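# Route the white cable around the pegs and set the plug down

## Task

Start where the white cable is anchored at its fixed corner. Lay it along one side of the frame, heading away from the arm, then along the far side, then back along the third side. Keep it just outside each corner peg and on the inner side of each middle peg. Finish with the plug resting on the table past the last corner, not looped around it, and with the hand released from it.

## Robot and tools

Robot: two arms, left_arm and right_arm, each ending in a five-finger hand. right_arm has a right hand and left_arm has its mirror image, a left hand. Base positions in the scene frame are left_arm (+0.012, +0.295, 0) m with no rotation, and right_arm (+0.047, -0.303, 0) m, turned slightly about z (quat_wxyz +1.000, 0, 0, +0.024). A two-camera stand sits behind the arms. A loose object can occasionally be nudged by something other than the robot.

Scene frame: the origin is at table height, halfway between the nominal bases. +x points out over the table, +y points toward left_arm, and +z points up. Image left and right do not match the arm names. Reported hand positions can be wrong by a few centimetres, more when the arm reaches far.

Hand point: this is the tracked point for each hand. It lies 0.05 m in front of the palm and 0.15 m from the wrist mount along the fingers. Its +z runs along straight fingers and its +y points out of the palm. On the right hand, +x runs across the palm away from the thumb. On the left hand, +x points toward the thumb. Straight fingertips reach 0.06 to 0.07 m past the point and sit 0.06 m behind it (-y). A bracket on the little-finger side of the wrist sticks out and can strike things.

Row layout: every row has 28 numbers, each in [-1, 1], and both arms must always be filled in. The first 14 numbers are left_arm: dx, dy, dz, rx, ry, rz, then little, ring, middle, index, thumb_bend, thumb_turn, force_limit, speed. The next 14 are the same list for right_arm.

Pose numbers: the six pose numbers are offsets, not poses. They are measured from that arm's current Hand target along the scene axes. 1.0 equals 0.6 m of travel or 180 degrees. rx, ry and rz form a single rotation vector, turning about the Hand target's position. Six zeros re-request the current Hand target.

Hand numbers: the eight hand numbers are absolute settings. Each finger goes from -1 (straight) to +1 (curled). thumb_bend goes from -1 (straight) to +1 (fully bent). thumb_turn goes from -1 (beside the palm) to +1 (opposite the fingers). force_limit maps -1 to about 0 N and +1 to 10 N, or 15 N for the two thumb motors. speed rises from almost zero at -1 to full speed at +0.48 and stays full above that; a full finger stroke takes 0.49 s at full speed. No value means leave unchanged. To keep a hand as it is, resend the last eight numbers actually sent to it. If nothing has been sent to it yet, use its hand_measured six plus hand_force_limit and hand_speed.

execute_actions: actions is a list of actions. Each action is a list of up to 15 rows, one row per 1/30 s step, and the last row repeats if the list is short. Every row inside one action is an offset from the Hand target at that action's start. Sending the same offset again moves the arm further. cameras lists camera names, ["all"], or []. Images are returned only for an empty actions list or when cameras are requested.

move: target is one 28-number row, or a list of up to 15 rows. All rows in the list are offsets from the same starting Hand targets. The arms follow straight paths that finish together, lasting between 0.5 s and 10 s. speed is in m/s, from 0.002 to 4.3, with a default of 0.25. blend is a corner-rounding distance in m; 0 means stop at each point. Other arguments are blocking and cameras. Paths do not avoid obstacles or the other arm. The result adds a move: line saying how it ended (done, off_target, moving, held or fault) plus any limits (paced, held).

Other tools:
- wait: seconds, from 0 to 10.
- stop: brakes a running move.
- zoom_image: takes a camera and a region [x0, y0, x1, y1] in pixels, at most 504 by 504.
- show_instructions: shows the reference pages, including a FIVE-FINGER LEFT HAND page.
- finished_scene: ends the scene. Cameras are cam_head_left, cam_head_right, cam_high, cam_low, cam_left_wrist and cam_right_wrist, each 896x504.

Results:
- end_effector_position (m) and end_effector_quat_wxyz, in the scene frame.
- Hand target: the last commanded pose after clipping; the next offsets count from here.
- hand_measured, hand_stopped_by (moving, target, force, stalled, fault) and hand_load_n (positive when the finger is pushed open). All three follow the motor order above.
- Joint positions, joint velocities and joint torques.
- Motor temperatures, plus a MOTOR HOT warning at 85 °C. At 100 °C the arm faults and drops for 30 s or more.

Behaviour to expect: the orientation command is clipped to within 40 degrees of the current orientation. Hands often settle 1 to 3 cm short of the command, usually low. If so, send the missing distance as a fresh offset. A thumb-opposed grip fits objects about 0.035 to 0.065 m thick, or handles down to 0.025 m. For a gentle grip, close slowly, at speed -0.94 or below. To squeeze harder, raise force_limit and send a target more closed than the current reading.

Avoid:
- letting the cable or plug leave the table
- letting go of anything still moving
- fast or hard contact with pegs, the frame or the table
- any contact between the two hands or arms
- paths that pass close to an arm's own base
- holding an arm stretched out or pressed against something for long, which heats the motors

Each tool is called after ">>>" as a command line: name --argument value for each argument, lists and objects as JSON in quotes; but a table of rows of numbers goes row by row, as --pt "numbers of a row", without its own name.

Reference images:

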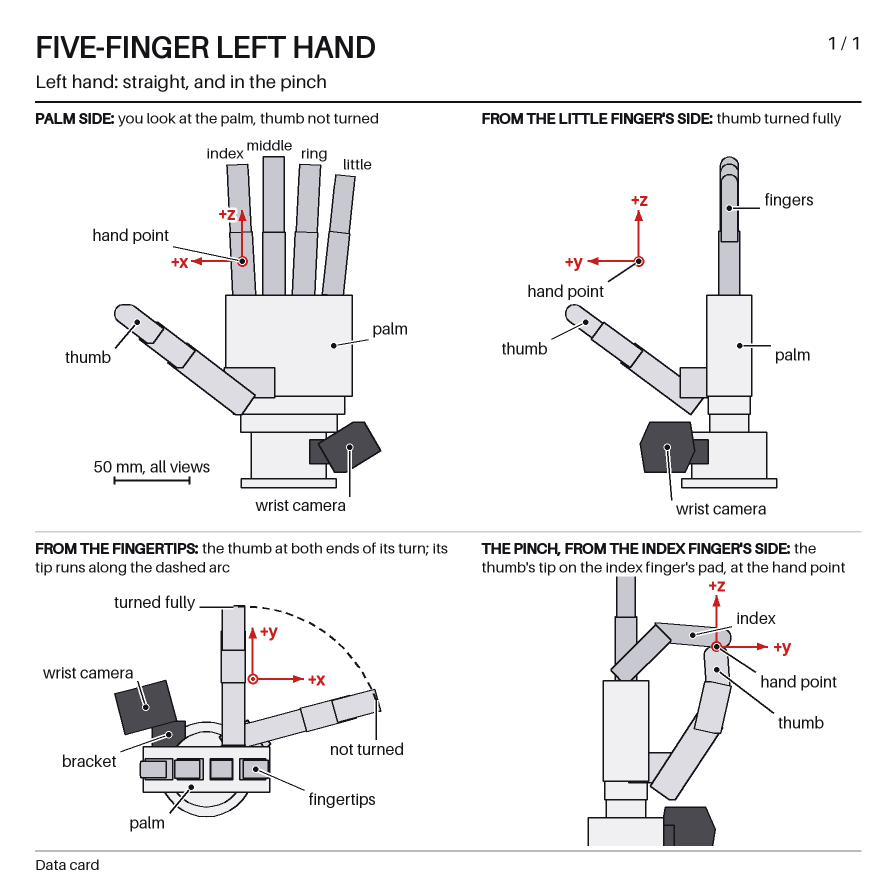

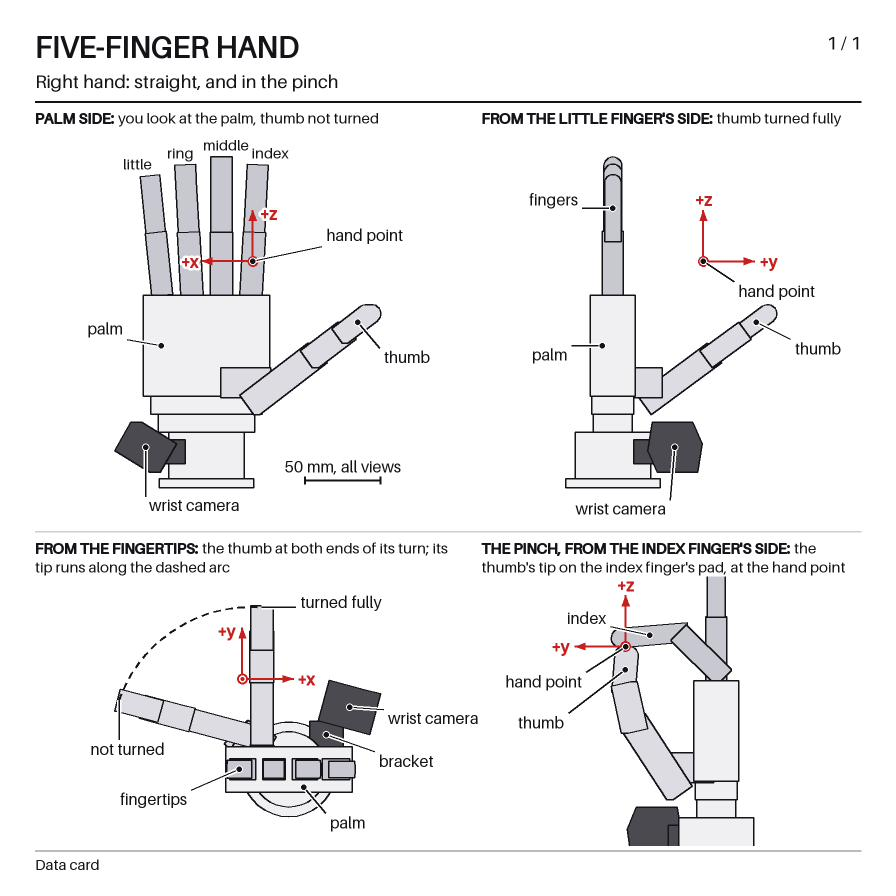

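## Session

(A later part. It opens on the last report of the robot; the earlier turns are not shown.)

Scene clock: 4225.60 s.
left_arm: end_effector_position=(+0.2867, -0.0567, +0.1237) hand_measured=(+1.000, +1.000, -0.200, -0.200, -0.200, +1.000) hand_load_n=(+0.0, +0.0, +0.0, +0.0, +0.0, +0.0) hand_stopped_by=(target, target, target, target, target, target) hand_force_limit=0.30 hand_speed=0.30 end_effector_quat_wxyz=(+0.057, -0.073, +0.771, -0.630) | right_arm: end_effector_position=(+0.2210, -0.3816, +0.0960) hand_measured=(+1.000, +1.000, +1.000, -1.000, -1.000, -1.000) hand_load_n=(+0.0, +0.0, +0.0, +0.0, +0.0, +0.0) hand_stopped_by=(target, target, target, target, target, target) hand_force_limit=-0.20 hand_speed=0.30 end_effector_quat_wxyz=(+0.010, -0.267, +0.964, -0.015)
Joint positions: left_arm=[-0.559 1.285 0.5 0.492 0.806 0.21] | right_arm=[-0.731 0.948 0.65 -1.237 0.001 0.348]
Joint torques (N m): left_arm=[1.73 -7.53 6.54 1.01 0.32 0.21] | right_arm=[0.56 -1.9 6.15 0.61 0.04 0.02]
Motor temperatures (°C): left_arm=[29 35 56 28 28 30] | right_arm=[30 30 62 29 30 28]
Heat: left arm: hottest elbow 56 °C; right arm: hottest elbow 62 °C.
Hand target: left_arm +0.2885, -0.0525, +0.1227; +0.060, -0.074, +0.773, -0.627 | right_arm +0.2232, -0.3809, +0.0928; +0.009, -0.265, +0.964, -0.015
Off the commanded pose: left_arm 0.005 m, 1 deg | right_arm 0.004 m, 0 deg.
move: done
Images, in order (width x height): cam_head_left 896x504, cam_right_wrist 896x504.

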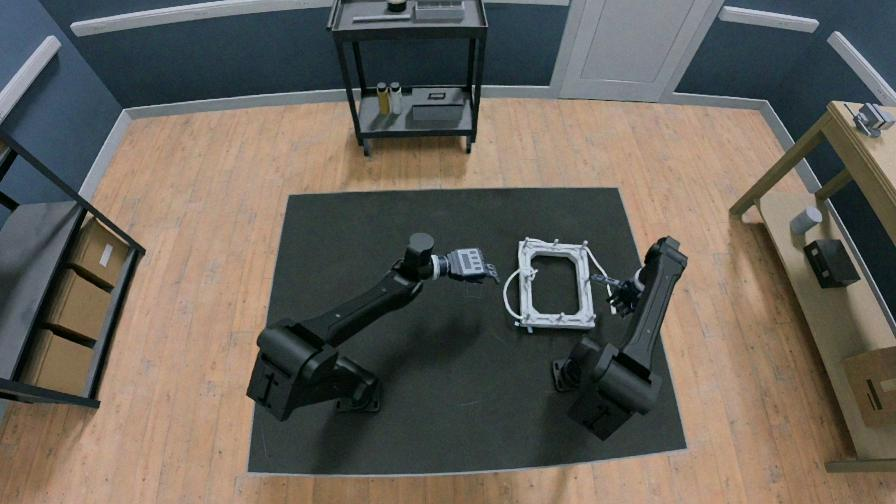

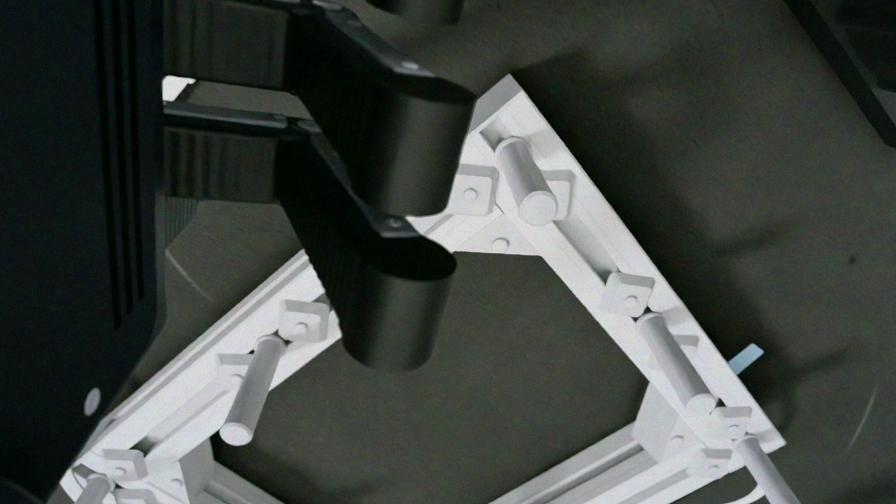

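>>> move --target '[0,0,0,0,0,0,1,1,-0.2,-0.2,-0.2,1,0.3,0.3,0.0,0.0,-0.03,0,0,0,1,1,1,-1,-1,-1,-0.2,0.3]' --speed 0.08

>>> move --target '[0,0,0,0,0,0,1,1,-0.2,-0.2,-0.2,1,0.3,0.3,0.02,-0.1,0.0,0,0,0,1,1,1,-1,-1,-1,-0.2,0.3]' --speed 0.06 --cameras '["cam_head_left"]'

>>> zoom_image --camera "cam_head_left" --region '[570, 230, 660, 330]'

Scene clock: 4241.43 s.
left_arm: end_effector_position=(+0.2867, -0.0567, +0.1237) hand_measured=(+1.000, +1.000, -0.200, -0.200, -0.200, +1.000) hand_load_n=(+0.0, +0.0, +0.0, +0.0, +0.5, +0.0) hand_stopped_by=(target, target, target, target, target, target) hand_force_limit=0.30 hand_speed=0.30 end_effector_quat_wxyz=(+0.057, -0.073, +0.771, -0.630) | right_arm: end_effector_position=(+0.2213, -0.3818, +0.0782) hand_measured=(+1.000, +1.000, +1.000, -1.000, -1.000, -1.000) hand_load_n=(+0.0, +0.0, +0.0, +0.0, +0.0, +0.0) hand_stopped_by=(target, target, target, target, target, target) hand_force_limit=-0.20 hand_speed=0.30 end_effector_quat_wxyz=(+0.010, -0.267, +0.964, -0.016)
Joint positions: left_arm=[-0.559 1.285 0.5 0.492 0.806 0.21] | right_arm=[-0.731 0.969 0.613 -1.177 0.001 0.349]
Joint torques (N m): left_arm=[1.73 -7.53 6.54 1.01 0.32 0.21] | right_arm=[0.62 -2.67 6.35 0.99 -0.01 0.04]
Motor temperatures (°C): left_arm=[29 35 55 28 28 30] | right_arm=[30 30 60 29 30 28]
Heat: left arm: hottest elbow 55 °C; right arm: hottest elbow 60 °C.
Hand target: left_arm +0.2885, -0.0525, +0.1227; +0.060, -0.074, +0.773, -0.627 | right_arm +0.2232, -0.3809, +0.0748; +0.009, -0.265, +0.964, -0.015
Off the commanded pose: left_arm 0.005 m, 1 deg | right_arm 0.004 m, 0 deg.
move: done

Scene clock: 4243.13 s.
left_arm: end_effector_position=(+0.2867, -0.0567, +0.1237) hand_measured=(+1.000, +1.000, -0.200, -0.200, -0.200, +1.000) hand_load_n=(+0.0, +0.0, +0.0, +0.0, +0.0, +0.0) hand_stopped_by=(target, target, target, target, target, target) hand_force_limit=0.30 hand_speed=0.30 end_effector_quat_wxyz=(+0.057, -0.073, +0.771, -0.630) | right_arm: end_effector_position=(+0.2243, -0.4261, +0.0665) hand_measured=(+1.000, +1.000, +1.000, -1.000, -1.000, -1.000) hand_load_n=(+0.0, +0.0, +0.0, +0.0, +0.0, +0.0) hand_stopped_by=(target, target, target, target, target, target) hand_force_limit=-0.20 hand_speed=0.30 end_effector_quat_wxyz=(+0.000, -0.263, +0.965, +0.000)
Joint positions: left_arm=[-0.559 1.285 0.5 0.492 0.806 0.21] | right_arm=[-0.857 1.126 0.674 -1.119 0.001 0.229]
Joint torques (N m): left_arm=[1.67 -7.53 6.54 1.01 0.32 0.21] | right_arm=[-1.26 -5.36 8.8 0.76 -0.14 -0.26]
Motor temperatures (°C): left_arm=[29 35 55 28 28 30] | right_arm=[30 30 60 29 30 28]
Heat: left arm: hottest elbow 55 °C; right arm: hottest elbow 60 °C.
Hand target: left_arm +0.2885, -0.0525, +0.1227; +0.060, -0.074, +0.773, -0.627 | right_arm +0.2352, -0.4410, +0.0748; +0.009, -0.265, +0.964, -0.015
Off the commanded pose: left_arm 0.005 m, 1 deg | right_arm 0.020 m, 2 deg.
move: off_target (right_arm)
Images, in order (width x height): cam_head_left 896x504.

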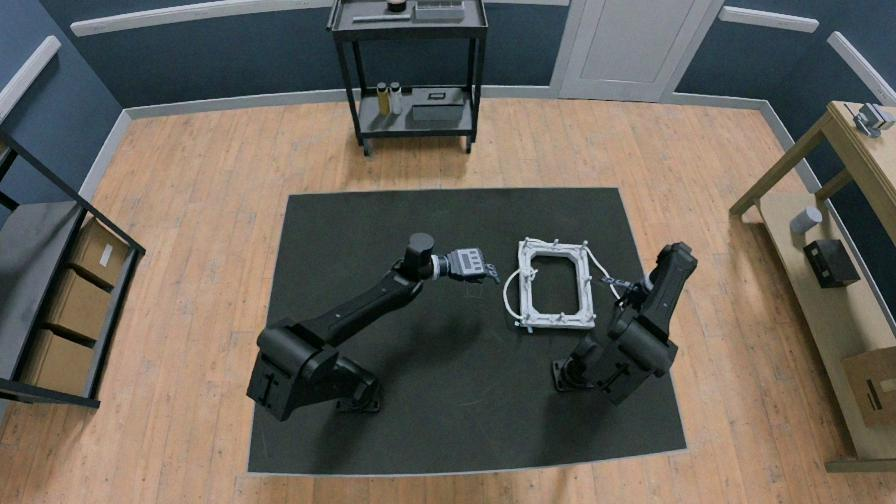

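Scaled by 5.040 from the camera's 896x504 image, which has a finer 1280x720 frame.

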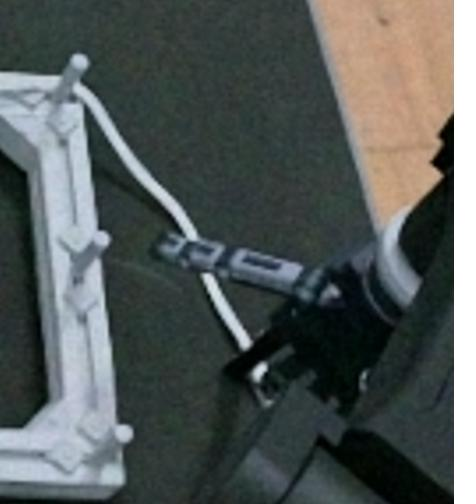

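>>> move --pt "0 0 0 0 0 0 1 1 -0.2 -0.2 -0.2 1 0.3 0.3 0.0 0.0 0.018 0 0 0 1 1 1 -1 -1 -1 -0.2 0.3" --pt "0 0 0 0 0 0 1 1 -0.2 -0.2 -0.2 1 0.3 0.3 0.04 -0.08 0.022 0 0 0 1 1 1 -1 -1 -1 -0.2 0.3" --speed 0.06 --cameras '["cam_head_left","cam_high"]'

>>> zoom_image --camera "cam_head_left" --region '[570, 230, 660, 330]'

>>> zoom_image --camera "cam_high" --region '[150, 30, 290, 200]'

Scene clock: 4251.83 s.
left_arm: end_effector_position=(+0.2867, -0.0567, +0.1237) hand_measured=(+1.000, +1.000, -0.200, -0.200, -0.200, +1.000) hand_load_n=(+0.0, +0.0, +0.0, +0.0, +0.0, +0.0) hand_stopped_by=(target, target, target, target, target, target) hand_force_limit=0.30 hand_speed=0.30 end_effector_quat_wxyz=(+0.057, -0.073, +0.771, -0.630) | right_arm: end_effector_position=(+0.2492, -0.4735, +0.0805) hand_measured=(+1.000, +1.000, +1.000, -1.000, -1.000, -1.000) hand_load_n=(+0.0, +0.0, +0.0, +0.0, +0.0, +0.0) hand_stopped_by=(target, target, target, target, target, target) hand_force_limit=-0.20 hand_speed=0.30 end_effector_quat_wxyz=(+0.000, -0.263, +0.965, +0.000)
Joint positions: left_arm=[-0.559 1.285 0.5 0.492 0.806 0.21] | right_arm=[-0.904 1.257 0.816 -1.129 -0.001 0.182]
Joint torques (N m): left_arm=[1.73 -7.53 6.54 1.01 0.32 0.21] | right_arm=[-1.38 -6.65 8.66 0.96 -0.16 -0.17]
Motor temperatures (°C): left_arm=[29 35 55 28 28 30] | right_arm=[30 31 60 29 30 28]
Heat: left arm: hottest elbow 55 °C; right arm: hottest elbow 60 °C.
Hand target: left_arm +0.2885, -0.0525, +0.1227; +0.060, -0.074, +0.773, -0.627 | right_arm +0.2592, -0.4889, +0.0879; +0.009, -0.265, +0.964, -0.015
Off the commanded pose: left_arm 0.005 m, 1 deg | right_arm 0.020 m, 2 deg.
move: off_target (right_arm)
Images, in order (width x height): cam_head_left 896x504, cam_high 896x504.

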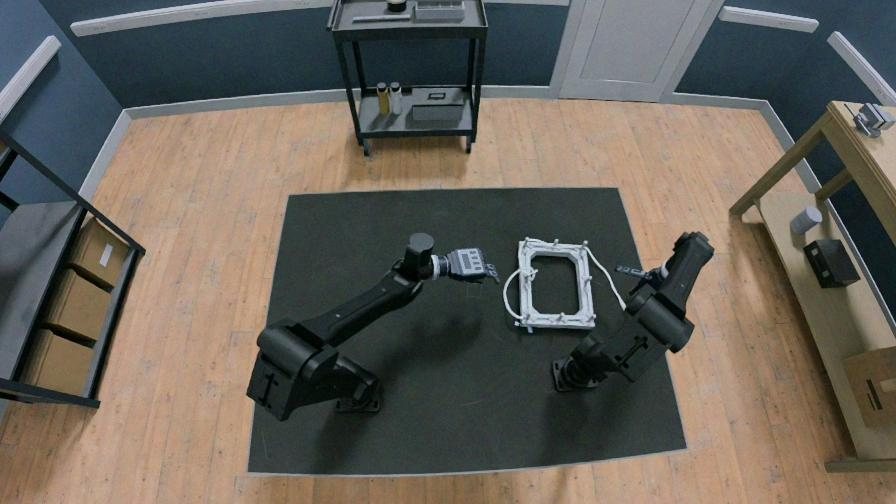

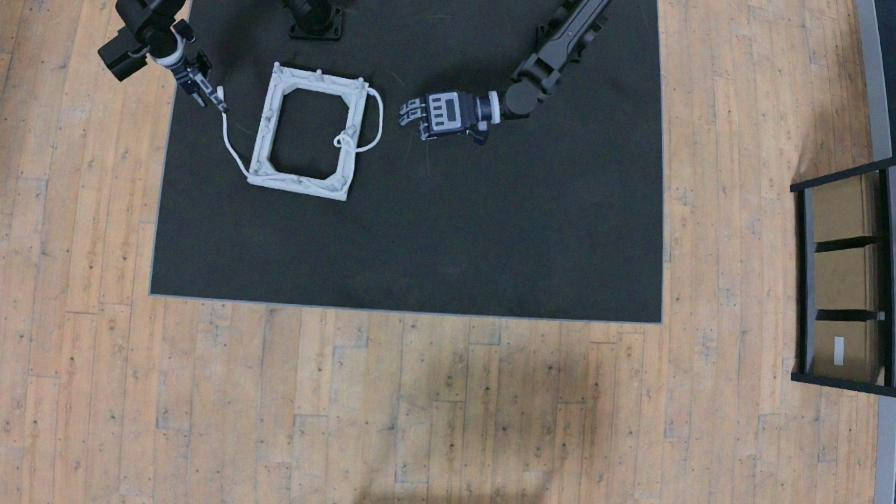

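Scaled by 5.040 from the camera's 896x504 image, which has a finer 1280x720 frame.

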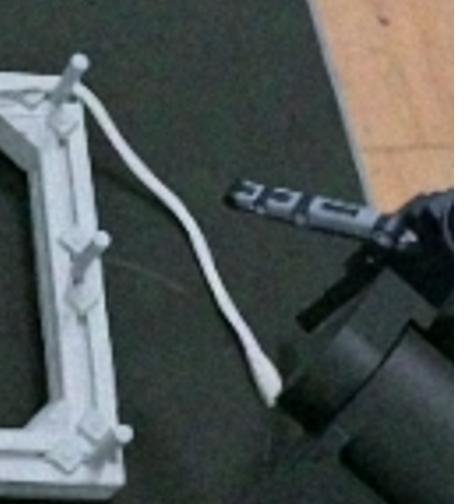

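Scaled by 2.965 from the camera's 896x504 image, which has a finer 1280x720 frame.

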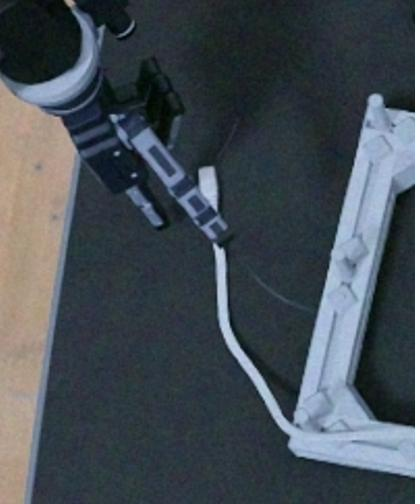

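>>> move --pt "0 0 0 0 0 0 1 1 -0.2 -0.2 -0.2 1 0.3 0.3 0.0 0.0 0.1 0 0 0 1 1 1 -1 -1 -1 -0.2 0.3" --pt "0 0 0 0 0 0 1 1 -0.2 -0.2 -0.2 1 0.3 0.3 0.025 0.027 0.1 -0.3912 -0.162 -0.0708 1 1 -0.2 -0.2 -0.2 1 0.3 0.3" --speed 0.15 --cameras '["cam_head_left","cam_right_wrist"]'

>>> zoom_image --camera "cam_head_left" --region '[570, 230, 660, 330]'

Scene clock: 4294.87 s.
left_arm: end_effector_position=(+0.2867, -0.0567, +0.1237) hand_measured=(+1.000, +1.000, -0.200, -0.200, -0.200, +1.000) hand_load_n=(+0.0, +0.0, +0.0, +0.0, +0.0, +0.5) hand_stopped_by=(target, target, target, target, target, target) hand_force_limit=0.30 hand_speed=0.30 end_effector_quat_wxyz=(+0.057, -0.073, +0.771, -0.630) | right_arm: end_effector_position=(+0.2726, -0.4741, +0.1471) hand_measured=(+1.000, +1.000, -0.200, -0.200, -0.200, +1.000) hand_load_n=(+0.0, +0.0, +0.0, +0.0, +0.0, +0.0) hand_stopped_by=(target, target, target, target, target, target) hand_force_limit=0.30 hand_speed=0.30 end_effector_quat_wxyz=(+0.076, -0.108, +0.772, -0.622)
Joint positions: left_arm=[-0.559 1.285 0.5 0.492 0.806 0.21] | right_arm=[-0.101 0.477 0.283 -0.426 1.192 0.569]
Joint torques (N m): left_arm=[1.73 -7.53 6.53 0.99 0.32 0.21] | right_arm=[-0.09 1.08 7.15 2.15 0.49 -0.22]
Motor temperatures (°C): left_arm=[29 35 55 28 28 30] | right_arm=[30 31 59 29 30 28]
Heat: left arm: hottest elbow 55 °C; right arm: hottest elbow 59 °C.
Hand target: left_arm +0.2885, -0.0525, +0.1227; +0.060, -0.074, +0.773, -0.627 | right_arm +0.2741, -0.4727, +0.1479; +0.081, -0.109, +0.770, -0.624
Off the commanded pose: left_arm 0.005 m, 1 deg | right_arm 0.002 m, 1 deg.
move: done
Images, in order (width x height): cam_head_left 896x504, cam_right_wrist 896x504.

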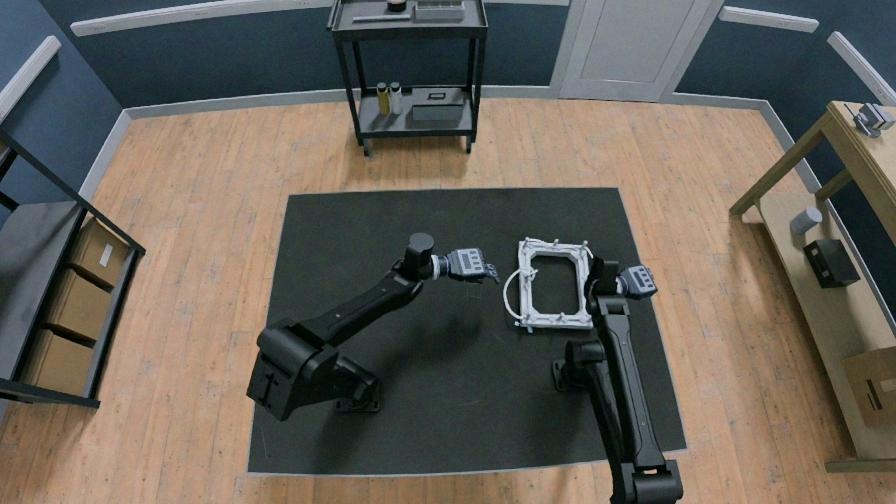

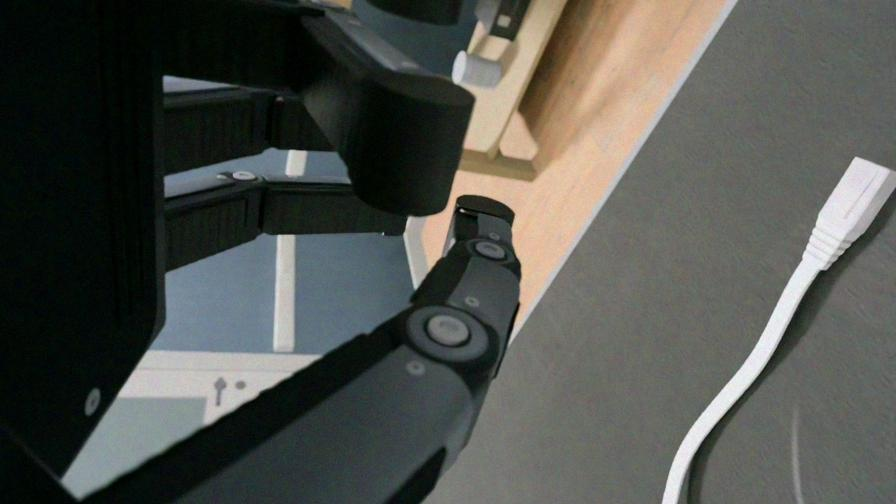

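Scaled by 5.040 from the camera's 896x504 image, which has a finer 1280x720 frame.

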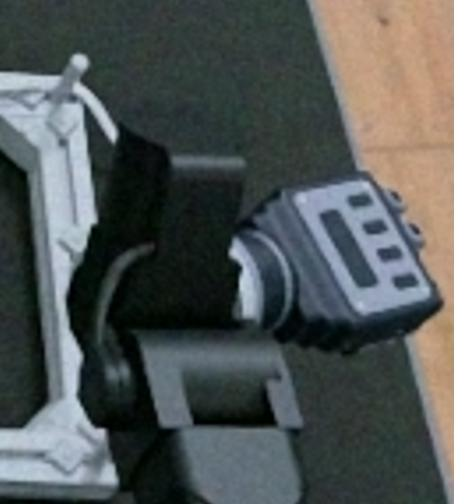

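>>> move --target '[0,0,0,0,0,0,1,1,-0.2,-0.2,-0.2,1,0.3,0.3,0.0,0.0,-0.15,0,0,-0.03,1,1,-0.2,-0.2,-0.2,1,0.3,0.3]' --speed 0.15 --cameras '["cam_head_left","cam_right_wrist"]'

Scene clock: 4303.20 s.
left_arm: end_effector_position=(+0.2867, -0.0567, +0.1237) hand_measured=(+1.000, +1.000, -0.200, -0.200, -0.200, +1.000) hand_load_n=(+0.5, +0.0, +0.0, +0.0, +0.0, +0.0) hand_stopped_by=(target, target, target, target, target, target) hand_force_limit=0.30 hand_speed=0.30 end_effector_quat_wxyz=(+0.057, -0.073, +0.771, -0.630) | right_arm: end_effector_position=(+0.2711, -0.4715, +0.0560) hand_measured=(+1.000, +1.000, -0.200, -0.200, -0.200, +1.000) hand_load_n=(+0.0, +0.0, +0.0, +0.0, +0.5, +0.0) hand_stopped_by=(target, target, target, target, target, target) hand_force_limit=0.30 hand_speed=0.30 end_effector_quat_wxyz=(+0.046, -0.082, +0.774, -0.626)
Joint positions: left_arm=[-0.559 1.285 0.5 0.492 0.806 0.21] | right_arm=[-0.046 0.862 0.156 -0.183 1.294 0.839]
Joint torques (N m): left_arm=[1.73 -7.53 6.53 1.01 0.32 0.21] | right_arm=[-0.91 0.97 6.06 1.85 0.8 0.02]
Motor temperatures (°C): left_arm=[29 35 55 28 28 30] | right_arm=[30 31 58 29 30 28]
Heat: left arm: hottest elbow 55 °C; right arm: hottest elbow 58 °C.
Hand target: left_arm +0.2885, -0.0525, +0.1227; +0.060, -0.074, +0.773, -0.627 | right_arm +0.2743, -0.4727, +0.0580; +0.052, -0.073, +0.774, -0.627
Off the commanded pose: left_arm 0.005 m, 1 deg | right_arm 0.004 m, 1 deg.
move: done
Images, in order (width x height): cam_head_left 896x504, cam_right_wrist 896x504.

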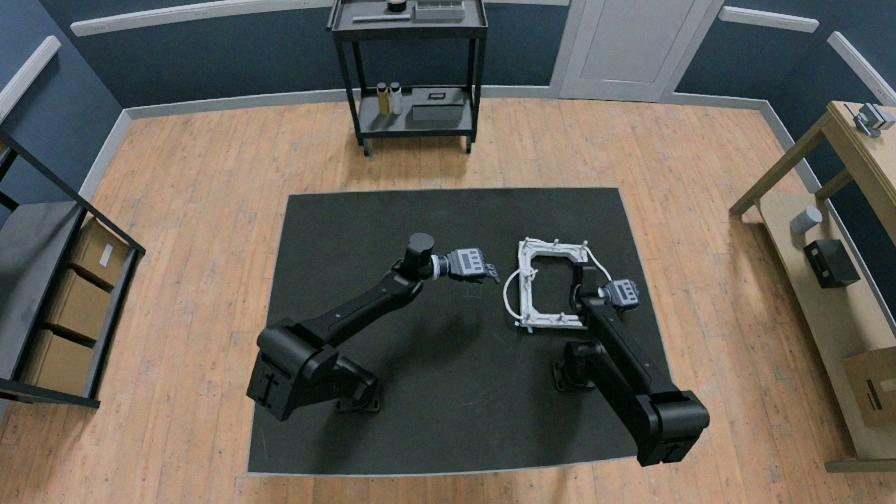

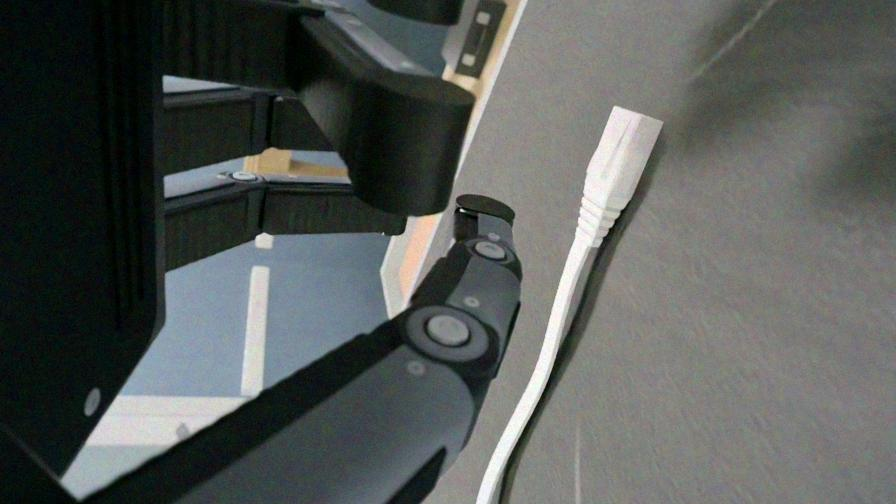

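>>> move --target '[0,0,0,0,0,0,1,1,-0.2,-0.2,-0.2,1,0.3,0.3,-0.0283,-0.0333,-0.045,0,0,0,1,1,-0.2,-0.2,-0.2,1,0.3,0.3]' --speed 0.12 --cameras '["cam_head_left","cam_right_wrist"]'

Scene clock: 4322.10 s.
left_arm: end_effector_position=(+0.2867, -0.0567, +0.1237) hand_measured=(+1.000, +1.000, -0.200, -0.200, -0.200, +1.000) hand_load_n=(+0.0, +0.0, +0.0, +0.0, +0.0, +0.0) hand_stopped_by=(target, target, target, target, target, target) hand_force_limit=0.30 hand_speed=0.30 end_effector_quat_wxyz=(+0.057, -0.073, +0.771, -0.630) | right_arm: end_effector_position=(+0.2598, -0.4909, +0.0329) hand_measured=(+1.000, +1.000, -0.200, -0.200, -0.200, +1.000) hand_load_n=(+0.0, +0.0, +0.0, +0.0, +0.0, +0.0) hand_stopped_by=(target, target, target, target, target, target) hand_force_limit=0.30 hand_speed=0.30 end_effector_quat_wxyz=(+0.056, -0.072, +0.774, -0.626)
Joint positions: left_arm=[-0.559 1.285 0.5 0.492 0.806 0.21] | right_arm=[-0.173 0.964 0.04 0.307 1.201 0.582]
Joint torques (N m): left_arm=[1.73 -7.47 6.53 1.01 0.32 0.21] | right_arm=[-1.08 -1.03 4.55 2.13 0.29 -0.22]
Motor temperatures (°C): left_arm=[29 35 55 28 28 30] | right_arm=[30 31 57 29 30 28]
Heat: left arm: hottest elbow 55 °C; right arm: hottest elbow 57 °C.
Hand target: left_arm +0.2885, -0.0525, +0.1227; +0.060, -0.074, +0.773, -0.627 | right_arm +0.2572, -0.4927, +0.0310; +0.052, -0.073, +0.774, -0.627
Off the commanded pose: left_arm 0.005 m, 1 deg | right_arm 0.004 m, 0 deg.
move: done
Images, in order (width x height): cam_head_left 896x504, cam_right_wrist 896x504.

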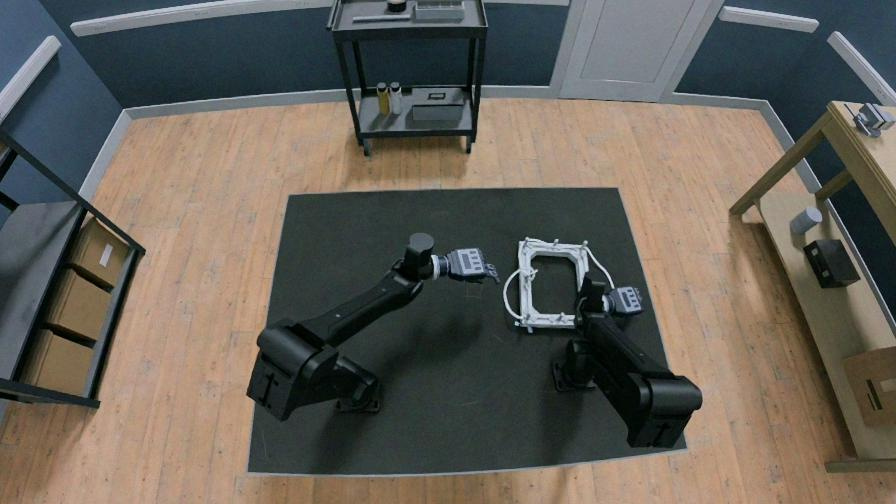

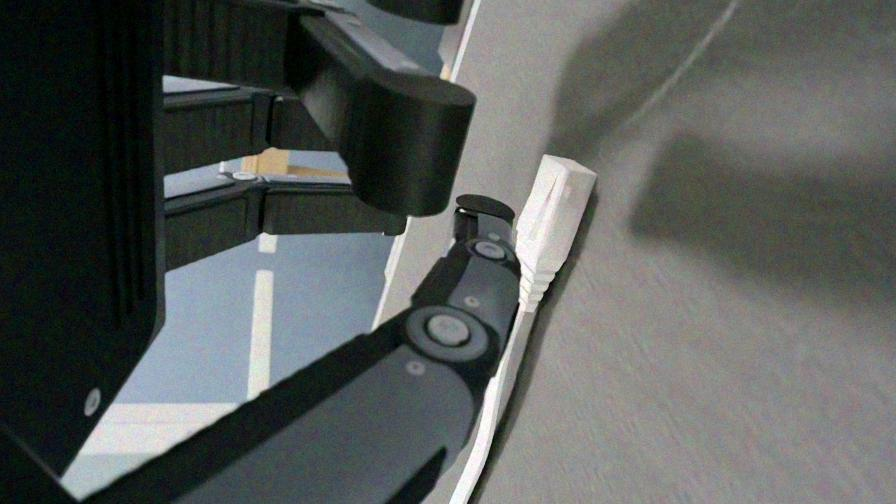

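>>> move --target '[0,0,0,0,0,0,1,1,-0.2,-0.2,-0.2,1,0.3,0.3,-0.008,-0.002,-0.035,0,0,0,1,1,-0.2,-0.2,-0.2,1,0.3,0.3]' --speed 0.08 --cameras '["cam_right_wrist"]'

Scene clock: 4330.60 s.
left_arm: end_effector_position=(+0.2867, -0.0567, +0.1237) hand_measured=(+1.000, +1.000, -0.200, -0.200, -0.200, +1.000) hand_load_n=(+0.0, +0.0, -0.5, +0.0, +0.0, +0.0) hand_stopped_by=(target, target, target, target, target, target) hand_force_limit=0.30 hand_speed=0.30 end_effector_quat_wxyz=(+0.057, -0.073, +0.771, -0.630) | right_arm: end_effector_position=(+0.2605, -0.4931, +0.0163) hand_measured=(+1.000, +1.000, -0.200, -0.200, -0.200, +1.000) hand_load_n=(+0.5, +0.0, +0.0, +0.0, +0.0, +0.0) hand_stopped_by=(target, target, target, target, target, target) hand_force_limit=0.30 hand_speed=0.30 end_effector_quat_wxyz=(+0.063, -0.066, +0.773, -0.628)
Joint positions: left_arm=[-0.559 1.285 0.5 0.492 0.806 0.21] | right_arm=[-0.186 1.181 0.01 0.593 1.191 0.56]
Joint torques (N m): left_arm=[1.67 -7.47 6.54 0.99 0.32 0.21] | right_arm=[-1.26 -1.38 2.77 1.8 0.31 -0.17]
Motor temperatures (°C): left_arm=[29 35 55 28 28 30] | right_arm=[30 31 56 29 30 28]
Heat: left arm: hottest elbow 55 °C; right arm: hottest elbow 56 °C.
Hand target: left_arm +0.2885, -0.0525, +0.1227; +0.060, -0.074, +0.773, -0.627 | right_arm +0.2525, -0.4939, +0.0100; +0.052, -0.073, +0.774, -0.627
Off the commanded pose: left_arm 0.005 m, 1 deg | right_arm 0.010 m, 2 deg.
move: done
Images, in order (width x height): cam_right_wrist 896x504.

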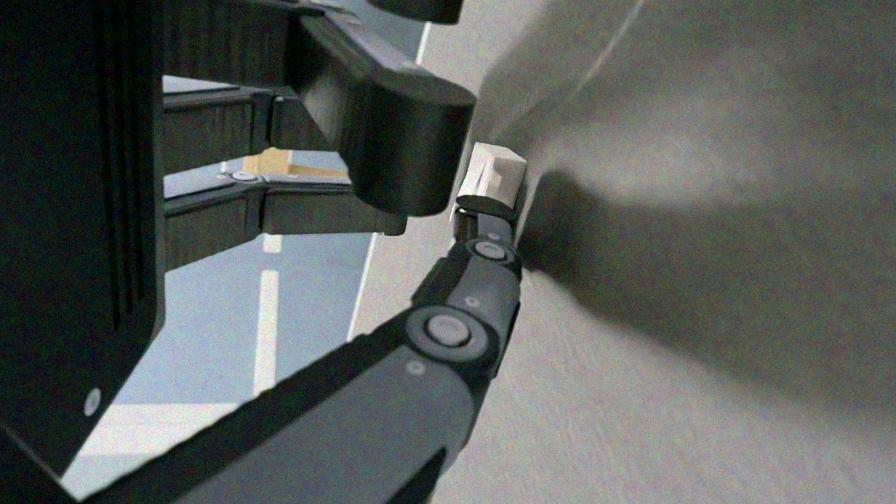

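>>> move --target '[0,0,0,0,0,0,1,1,-0.2,-0.2,-0.2,1,0.3,0.3,-0.012,-0.002,0.008,0,0,0,1,1,-0.2,-0.2,-0.2,1,0.3,0.3]' --speed 0.08 --cameras '["cam_right_wrist"]'

Scene clock: 4334.90 s.
left_arm: end_effector_position=(+0.2867, -0.0567, +0.1237) hand_measured=(+1.000, +1.000, -0.200, -0.200, -0.200, +1.000) hand_load_n=(+0.0, +0.0, -0.5, +0.0, +0.0, +0.0) hand_stopped_by=(target, target, target, target, target, target) hand_force_limit=0.30 hand_speed=0.30 end_effector_quat_wxyz=(+0.057, -0.073, +0.771, -0.630) | right_arm: end_effector_position=(+0.2604, -0.4931, +0.0163) hand_measured=(+1.000, +1.000, -0.200, -0.200, -0.200, +1.000) hand_load_n=(+0.0, +0.0, +0.0, +0.0, +0.5, +0.0) hand_stopped_by=(target, target, target, target, target, target) hand_force_limit=0.30 hand_speed=0.30 end_effector_quat_wxyz=(+0.063, -0.066, +0.773, -0.628)
Joint positions: left_arm=[-0.559 1.285 0.5 0.492 0.806 0.21] | right_arm=[-0.186 1.181 0.01 0.593 1.191 0.559]
Joint torques (N m): left_arm=[1.67 -7.53 6.54 0.99 0.32 0.21] | right_arm=[-0.91 -2.26 3.19 1.74 0.47 -0.09]
Motor temperatures (°C): left_arm=[29 35 55 28 28 30] | right_arm=[30 31 55 29 30 28]
Heat: left arm: hottest elbow 55 °C; right arm: hottest elbow 55 °C.
Hand target: left_arm +0.2885, -0.0525, +0.1227; +0.060, -0.074, +0.773, -0.627 | right_arm +0.2604, -0.4931, +0.0163; +0.063, -0.066, +0.773, -0.628 (not the last commanded pose)
Off the commanded pose: left_arm 0.005 m, 1 deg | right_arm 0.015 m, 1 deg.
move: held (right_arm; a check stopped the path); limits=held
pose unreachable (right arm): on one or more control steps of this call, first in action 0 (counted from 0), this arm could not follow its commanded pose, so it was not sent that pose on those steps. It may still have moved: this result reports where it is.
cause: moving toward the commanded pose would bring two parts of the arm too close to each other (joints 2 (shoulder) and 3 (elbow) lie between them).
Images, in order (width x height): cam_right_wrist 896x504.

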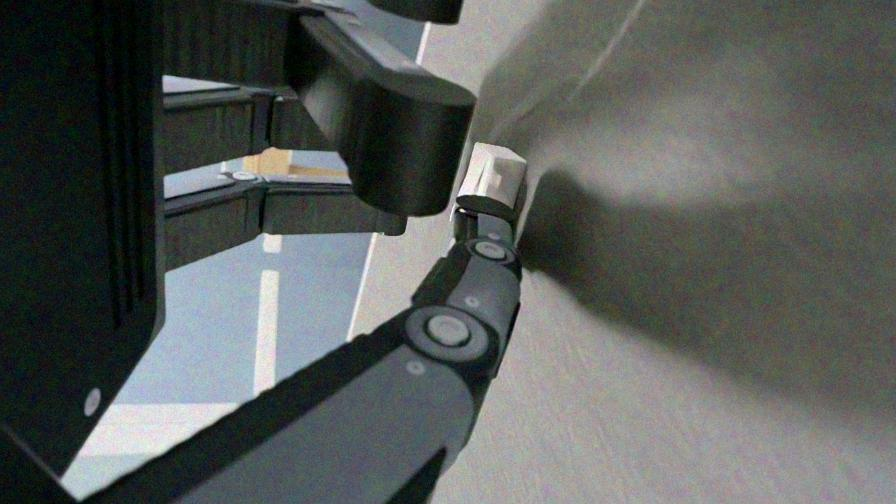

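>>> move --target '[0,0,0,0,0,0,1,1,-0.2,-0.2,-0.2,1,0.3,0.3,0,0,0.003,0,0,0,1,1,0.55,0.55,-0.2,1,0.3,-0.85]' --speed 0.08 --cameras '["cam_right_wrist"]'

Scene clock: 4339.73 s.
left_arm: end_effector_position=(+0.2867, -0.0567, +0.1237) hand_measured=(+1.000, +1.000, -0.200, -0.200, -0.200, +1.000) hand_load_n=(+0.0, +0.5, +0.0, +0.0, +0.0, +0.0) hand_stopped_by=(target, target, target, target, target, target) hand_force_limit=0.30 hand_speed=0.30 end_effector_quat_wxyz=(+0.057, -0.073, +0.771, -0.630) | right_arm: end_effector_position=(+0.2609, -0.4934, +0.0191) hand_measured=(+1.000, +1.000, +0.118, +0.324, -0.200, +1.000) hand_load_n=(+0.0, +0.0, +1.0, +6.5, +1.0, -5.0) hand_stopped_by=(target, target, force, force, target, target) hand_force_limit=0.30 hand_speed=-0.85 end_effector_quat_wxyz=(+0.066, -0.063, +0.772, -0.630)
Joint positions: left_arm=[-0.559 1.285 0.5 0.492 0.806 0.21] | right_arm=[-0.186 1.162 0.01 0.583 1.193 0.559]
Joint torques (N m): left_arm=[1.67 -7.47 6.54 1.01 0.32 0.21] | right_arm=[0.38 -1.61 3.81 1.06 0.37 -0.07]
Motor temperatures (°C): left_arm=[29 35 55 28 28 30] | right_arm=[30 31 55 29 30 28]
Heat: left arm: hottest elbow 55 °C; right arm: hottest elbow 55 °C.
Hand target: left_arm +0.2885, -0.0525, +0.1227; +0.060, -0.074, +0.773, -0.627 | right_arm +0.2605, -0.4931, +0.0181; +0.063, -0.066, +0.773, -0.628
Off the commanded pose: left_arm 0.005 m, 1 deg | right_arm 0.001 m, 1 deg.
move: done
Images, in order (width x height): cam_right_wrist 896x504.

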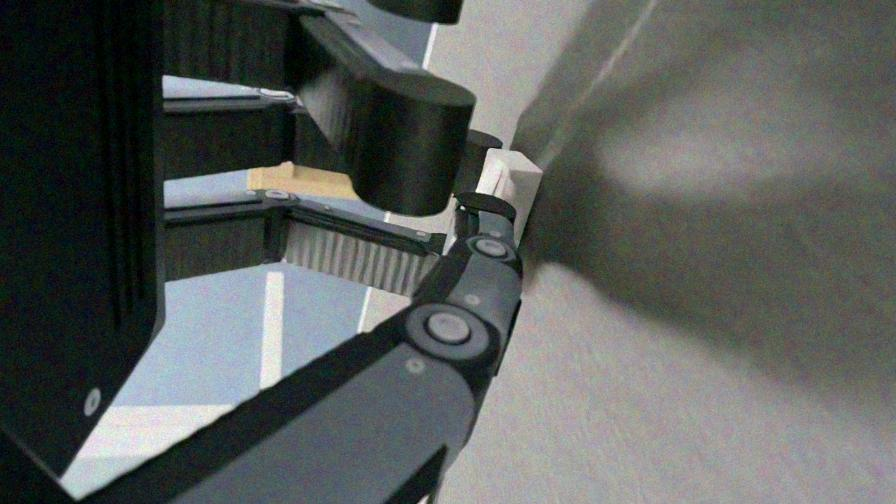

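>>> move --pt "0 0 0 0 0 0 1 1 -0.2 -0.2 -0.2 1 0.3 0.3 0.07 0.02 0.002 0 0 0.05 1 1 0.55 0.55 -0.2 1 0.3 -0.85" --speed 0.06 --cameras '["cam_right_wrist","cam_head_left"]'

Scene clock: 4348.50 s.
left_arm: end_effector_position=(+0.2867, -0.0567, +0.1237) hand_measured=(+1.000, +1.000, -0.200, -0.200, -0.200, +1.000) hand_load_n=(+0.0, +0.0, +0.0, +0.0, +0.0, +0.0) hand_stopped_by=(target, target, target, target, target, target) hand_force_limit=0.30 hand_speed=0.30 end_effector_quat_wxyz=(+0.057, -0.073, +0.771, -0.630) | right_arm: end_effector_position=(+0.2936, -0.4836, +0.0190) hand_measured=(+1.000, +1.000, +0.118, +0.324, -0.200, +1.000) hand_load_n=(+0.0, +0.0, +2.5, +6.0, +1.0, -5.5) hand_stopped_by=(target, target, force, force, target, target) hand_force_limit=0.30 hand_speed=-0.85 end_effector_quat_wxyz=(+0.107, -0.117, +0.767, -0.622)
Joint positions: left_arm=[-0.559 1.285 0.5 0.492 0.806 0.21] | right_arm=[-0.182 1.288 0.018 0.83 1.074 0.412]
Joint torques (N m): left_arm=[1.67 -7.47 6.54 1.01 0.32 0.21] | right_arm=[0.73 -1.67 3.96 1.62 -0.08 -0.21]
Motor temperatures (°C): left_arm=[29 35 55 28 28 30] | right_arm=[30 31 54 29 30 28]
Heat: left arm: hottest elbow 55 °C; right arm: hottest elbow 54 °C.
Hand target: left_arm +0.2885, -0.0525, +0.1227; +0.060, -0.074, +0.773, -0.627 | right_arm +0.3023, -0.4811, +0.0193; +0.112, -0.127, +0.765, -0.621
Off the commanded pose: left_arm 0.005 m, 1 deg | right_arm 0.009 m, 1 deg.
move: done
Images, in order (width x height): cam_head_left 896x504, cam_right_wrist 896x504.

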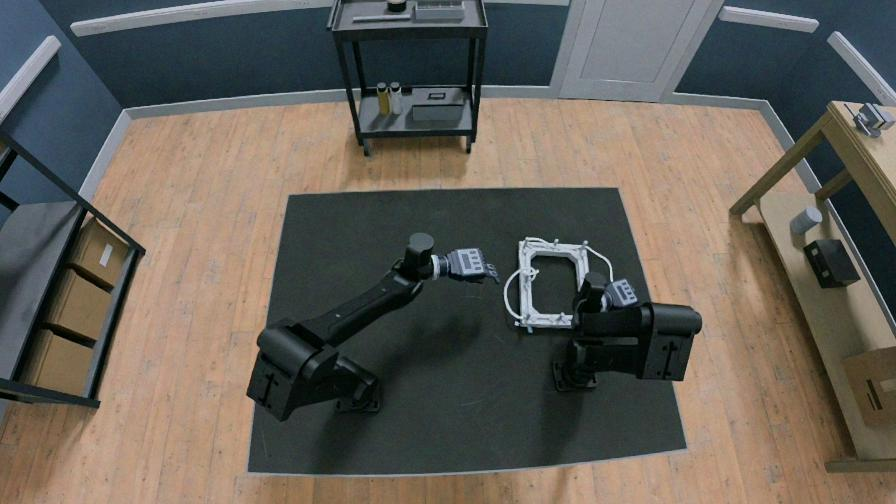

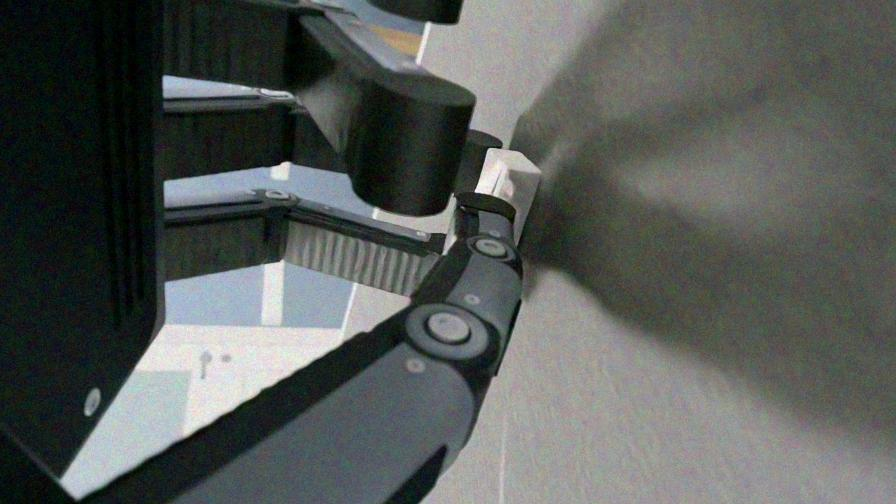

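>>> move --pt "0 0 0 0 0 0 1 1 -0.2 -0.2 -0.2 1 0.3 0.3 0 0 0.003 0 0 0 1 1 -0.2 -0.2 -0.2 1 0.3 0.3" --pt "0 0 0 0 0 0 1 1 -0.2 -0.2 -0.2 1 0.3 0.3 -0.028 -0.008 -0.001 0 0 0 1 1 -0.2 -0.2 -0.2 1 0.3 0.3" --speed 0.06 --cameras '["cam_right_wrist"]'

Scene clock: 4363.30 s.
left_arm: end_effector_position=(+0.2867, -0.0567, +0.1237) hand_measured=(+1.000, +1.000, -0.200, -0.200, -0.200, +1.000) hand_load_n=(+0.0, +0.5, +0.0, +0.0, +0.0, +0.0) hand_stopped_by=(target, target, target, target, target, target) hand_force_limit=0.30 hand_speed=0.30 end_effector_quat_wxyz=(+0.057, -0.073, +0.771, -0.630) | right_arm: end_effector_position=(+0.2929, -0.4818, +0.0168) hand_measured=(+1.000, +1.000, -0.200, -0.200, -0.200, +1.000) hand_load_n=(+0.0, +0.0, +0.0, +0.0, +0.5, +0.0) hand_stopped_by=(target, target, target, target, target, target) hand_force_limit=0.30 hand_speed=0.30 end_effector_quat_wxyz=(+0.112, -0.128, +0.768, -0.618)
Joint positions: left_arm=[-0.559 1.285 0.5 0.492 0.806 0.21] | right_arm=[-0.192 1.285 0.008 0.845 1.041 0.393]
Joint torques (N m): left_arm=[1.73 -7.47 6.54 1.01 0.32 0.21] | right_arm=[0.44 -2.26 3.37 1.51 0.31 -0.08]
Motor temperatures (°C): left_arm=[29 35 55 28 28 30] | right_arm=[30 30 53 29 30 28]
Heat: left arm: hottest elbow 55 °C; right arm: hottest elbow 53 °C.
Hand target: left_arm +0.2885, -0.0525, +0.1227; +0.060, -0.074, +0.773, -0.627 | right_arm +0.2951, -0.4814, +0.0174; +0.113, -0.128, +0.767, -0.618 (not the last commanded pose)
Off the commanded pose: left_arm 0.005 m, 1 deg | right_arm 0.009 m, 1 deg.
move: held (right_arm; a check stopped the path); limits=held
pose unreachable (right arm): on one or more control steps of this call, first in action 0 (counted from 0), this arm could not follow its commanded pose, so it was not sent that pose on those steps. It may still have moved: this result reports where it is.
cause: moving toward the commanded pose would bring two parts of the arm too close to each other (joints 2 (shoulder) and 3 (elbow) lie between them).
Images, in order (width x height): cam_right_wrist 896x504.

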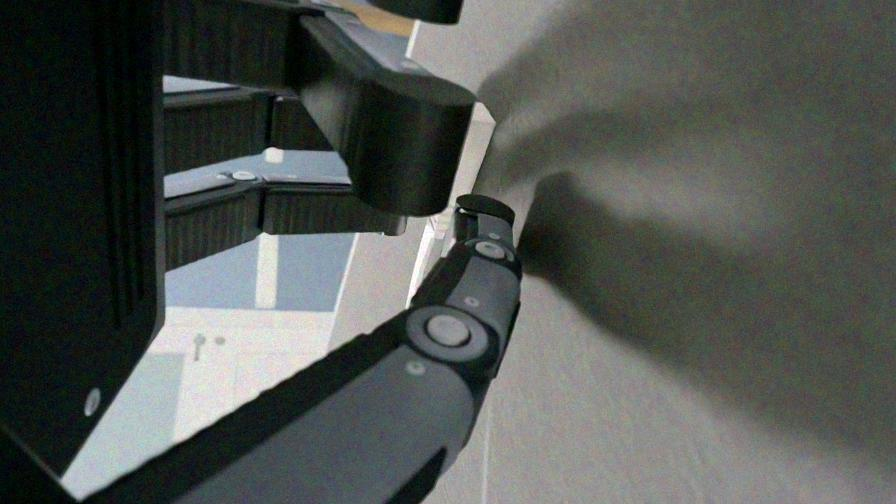

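>>> move --pt "0 0 0 0 0 0 1 1 -0.2 -0.2 -0.2 1 0.3 0.3 0.02 0.0 0.06 0 0 0 1 1 -0.2 -0.2 -0.2 1 0.3 0.3" --speed 0.12 --cameras '["cam_right_wrist","cam_high"]'

Scene clock: 4372.00 s.
left_arm: end_effector_position=(+0.2867, -0.0567, +0.1237) hand_measured=(+1.000, +1.000, -0.200, -0.200, -0.200, +1.000) hand_load_n=(+0.0, +0.0, +0.0, +0.0, +0.0, +0.0) hand_stopped_by=(target, target, target, target, target, target) hand_force_limit=0.30 hand_speed=0.30 end_effector_quat_wxyz=(+0.057, -0.073, +0.771, -0.630) | right_arm: end_effector_position=(+0.2920, -0.4811, +0.0410) hand_measured=(+1.000, +1.000, -0.200, -0.200, -0.200, +1.000) hand_load_n=(+0.0, +0.0, +0.0, +0.0, +0.0, +0.0) hand_stopped_by=(target, target, target, target, target, target) hand_force_limit=0.30 hand_speed=0.30 end_effector_quat_wxyz=(+0.097, -0.139, +0.769, -0.616)
Joint positions: left_arm=[-0.559 1.285 0.5 0.492 0.806 0.21] | right_arm=[-0.182 0.975 0.048 0.461 1.055 0.39]
Joint torques (N m): left_arm=[1.73 -7.47 6.53 1.02 0.32 0.21] | right_arm=[0.56 -2.9 7.27 1.32 0.19 0.03]
Motor temperatures (°C): left_arm=[29 35 55 28 28 30] | right_arm=[30 30 52 29 30 28]
Heat: left arm: hottest elbow 55 °C; right arm: hottest elbow 52 °C.
Hand target: left_arm +0.2885, -0.0525, +0.1227; +0.060, -0.074, +0.773, -0.627 | right_arm +0.3071, -0.4815, +0.0535; +0.113, -0.128, +0.767, -0.618
Off the commanded pose: left_arm 0.005 m, 1 deg | right_arm 0.020 m, 2 deg.
move: off_target (right_arm)
Images, in order (width x height): cam_high 896x504, cam_right_wrist 896x504.

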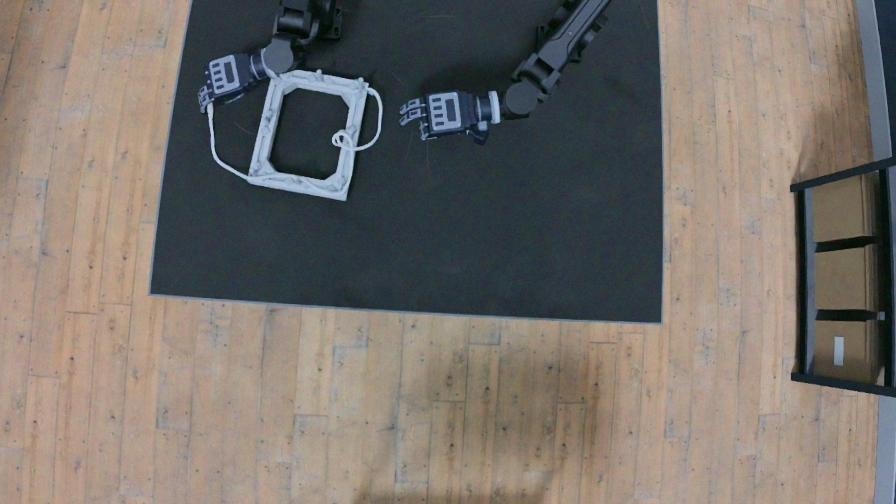

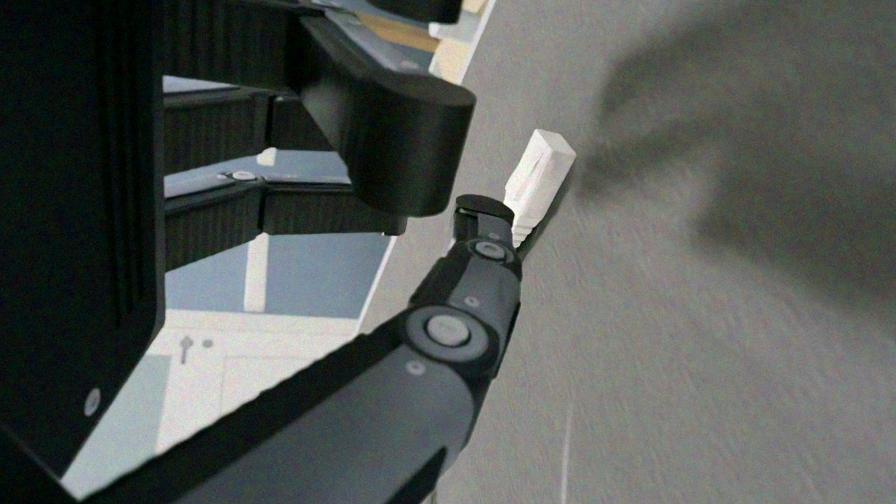

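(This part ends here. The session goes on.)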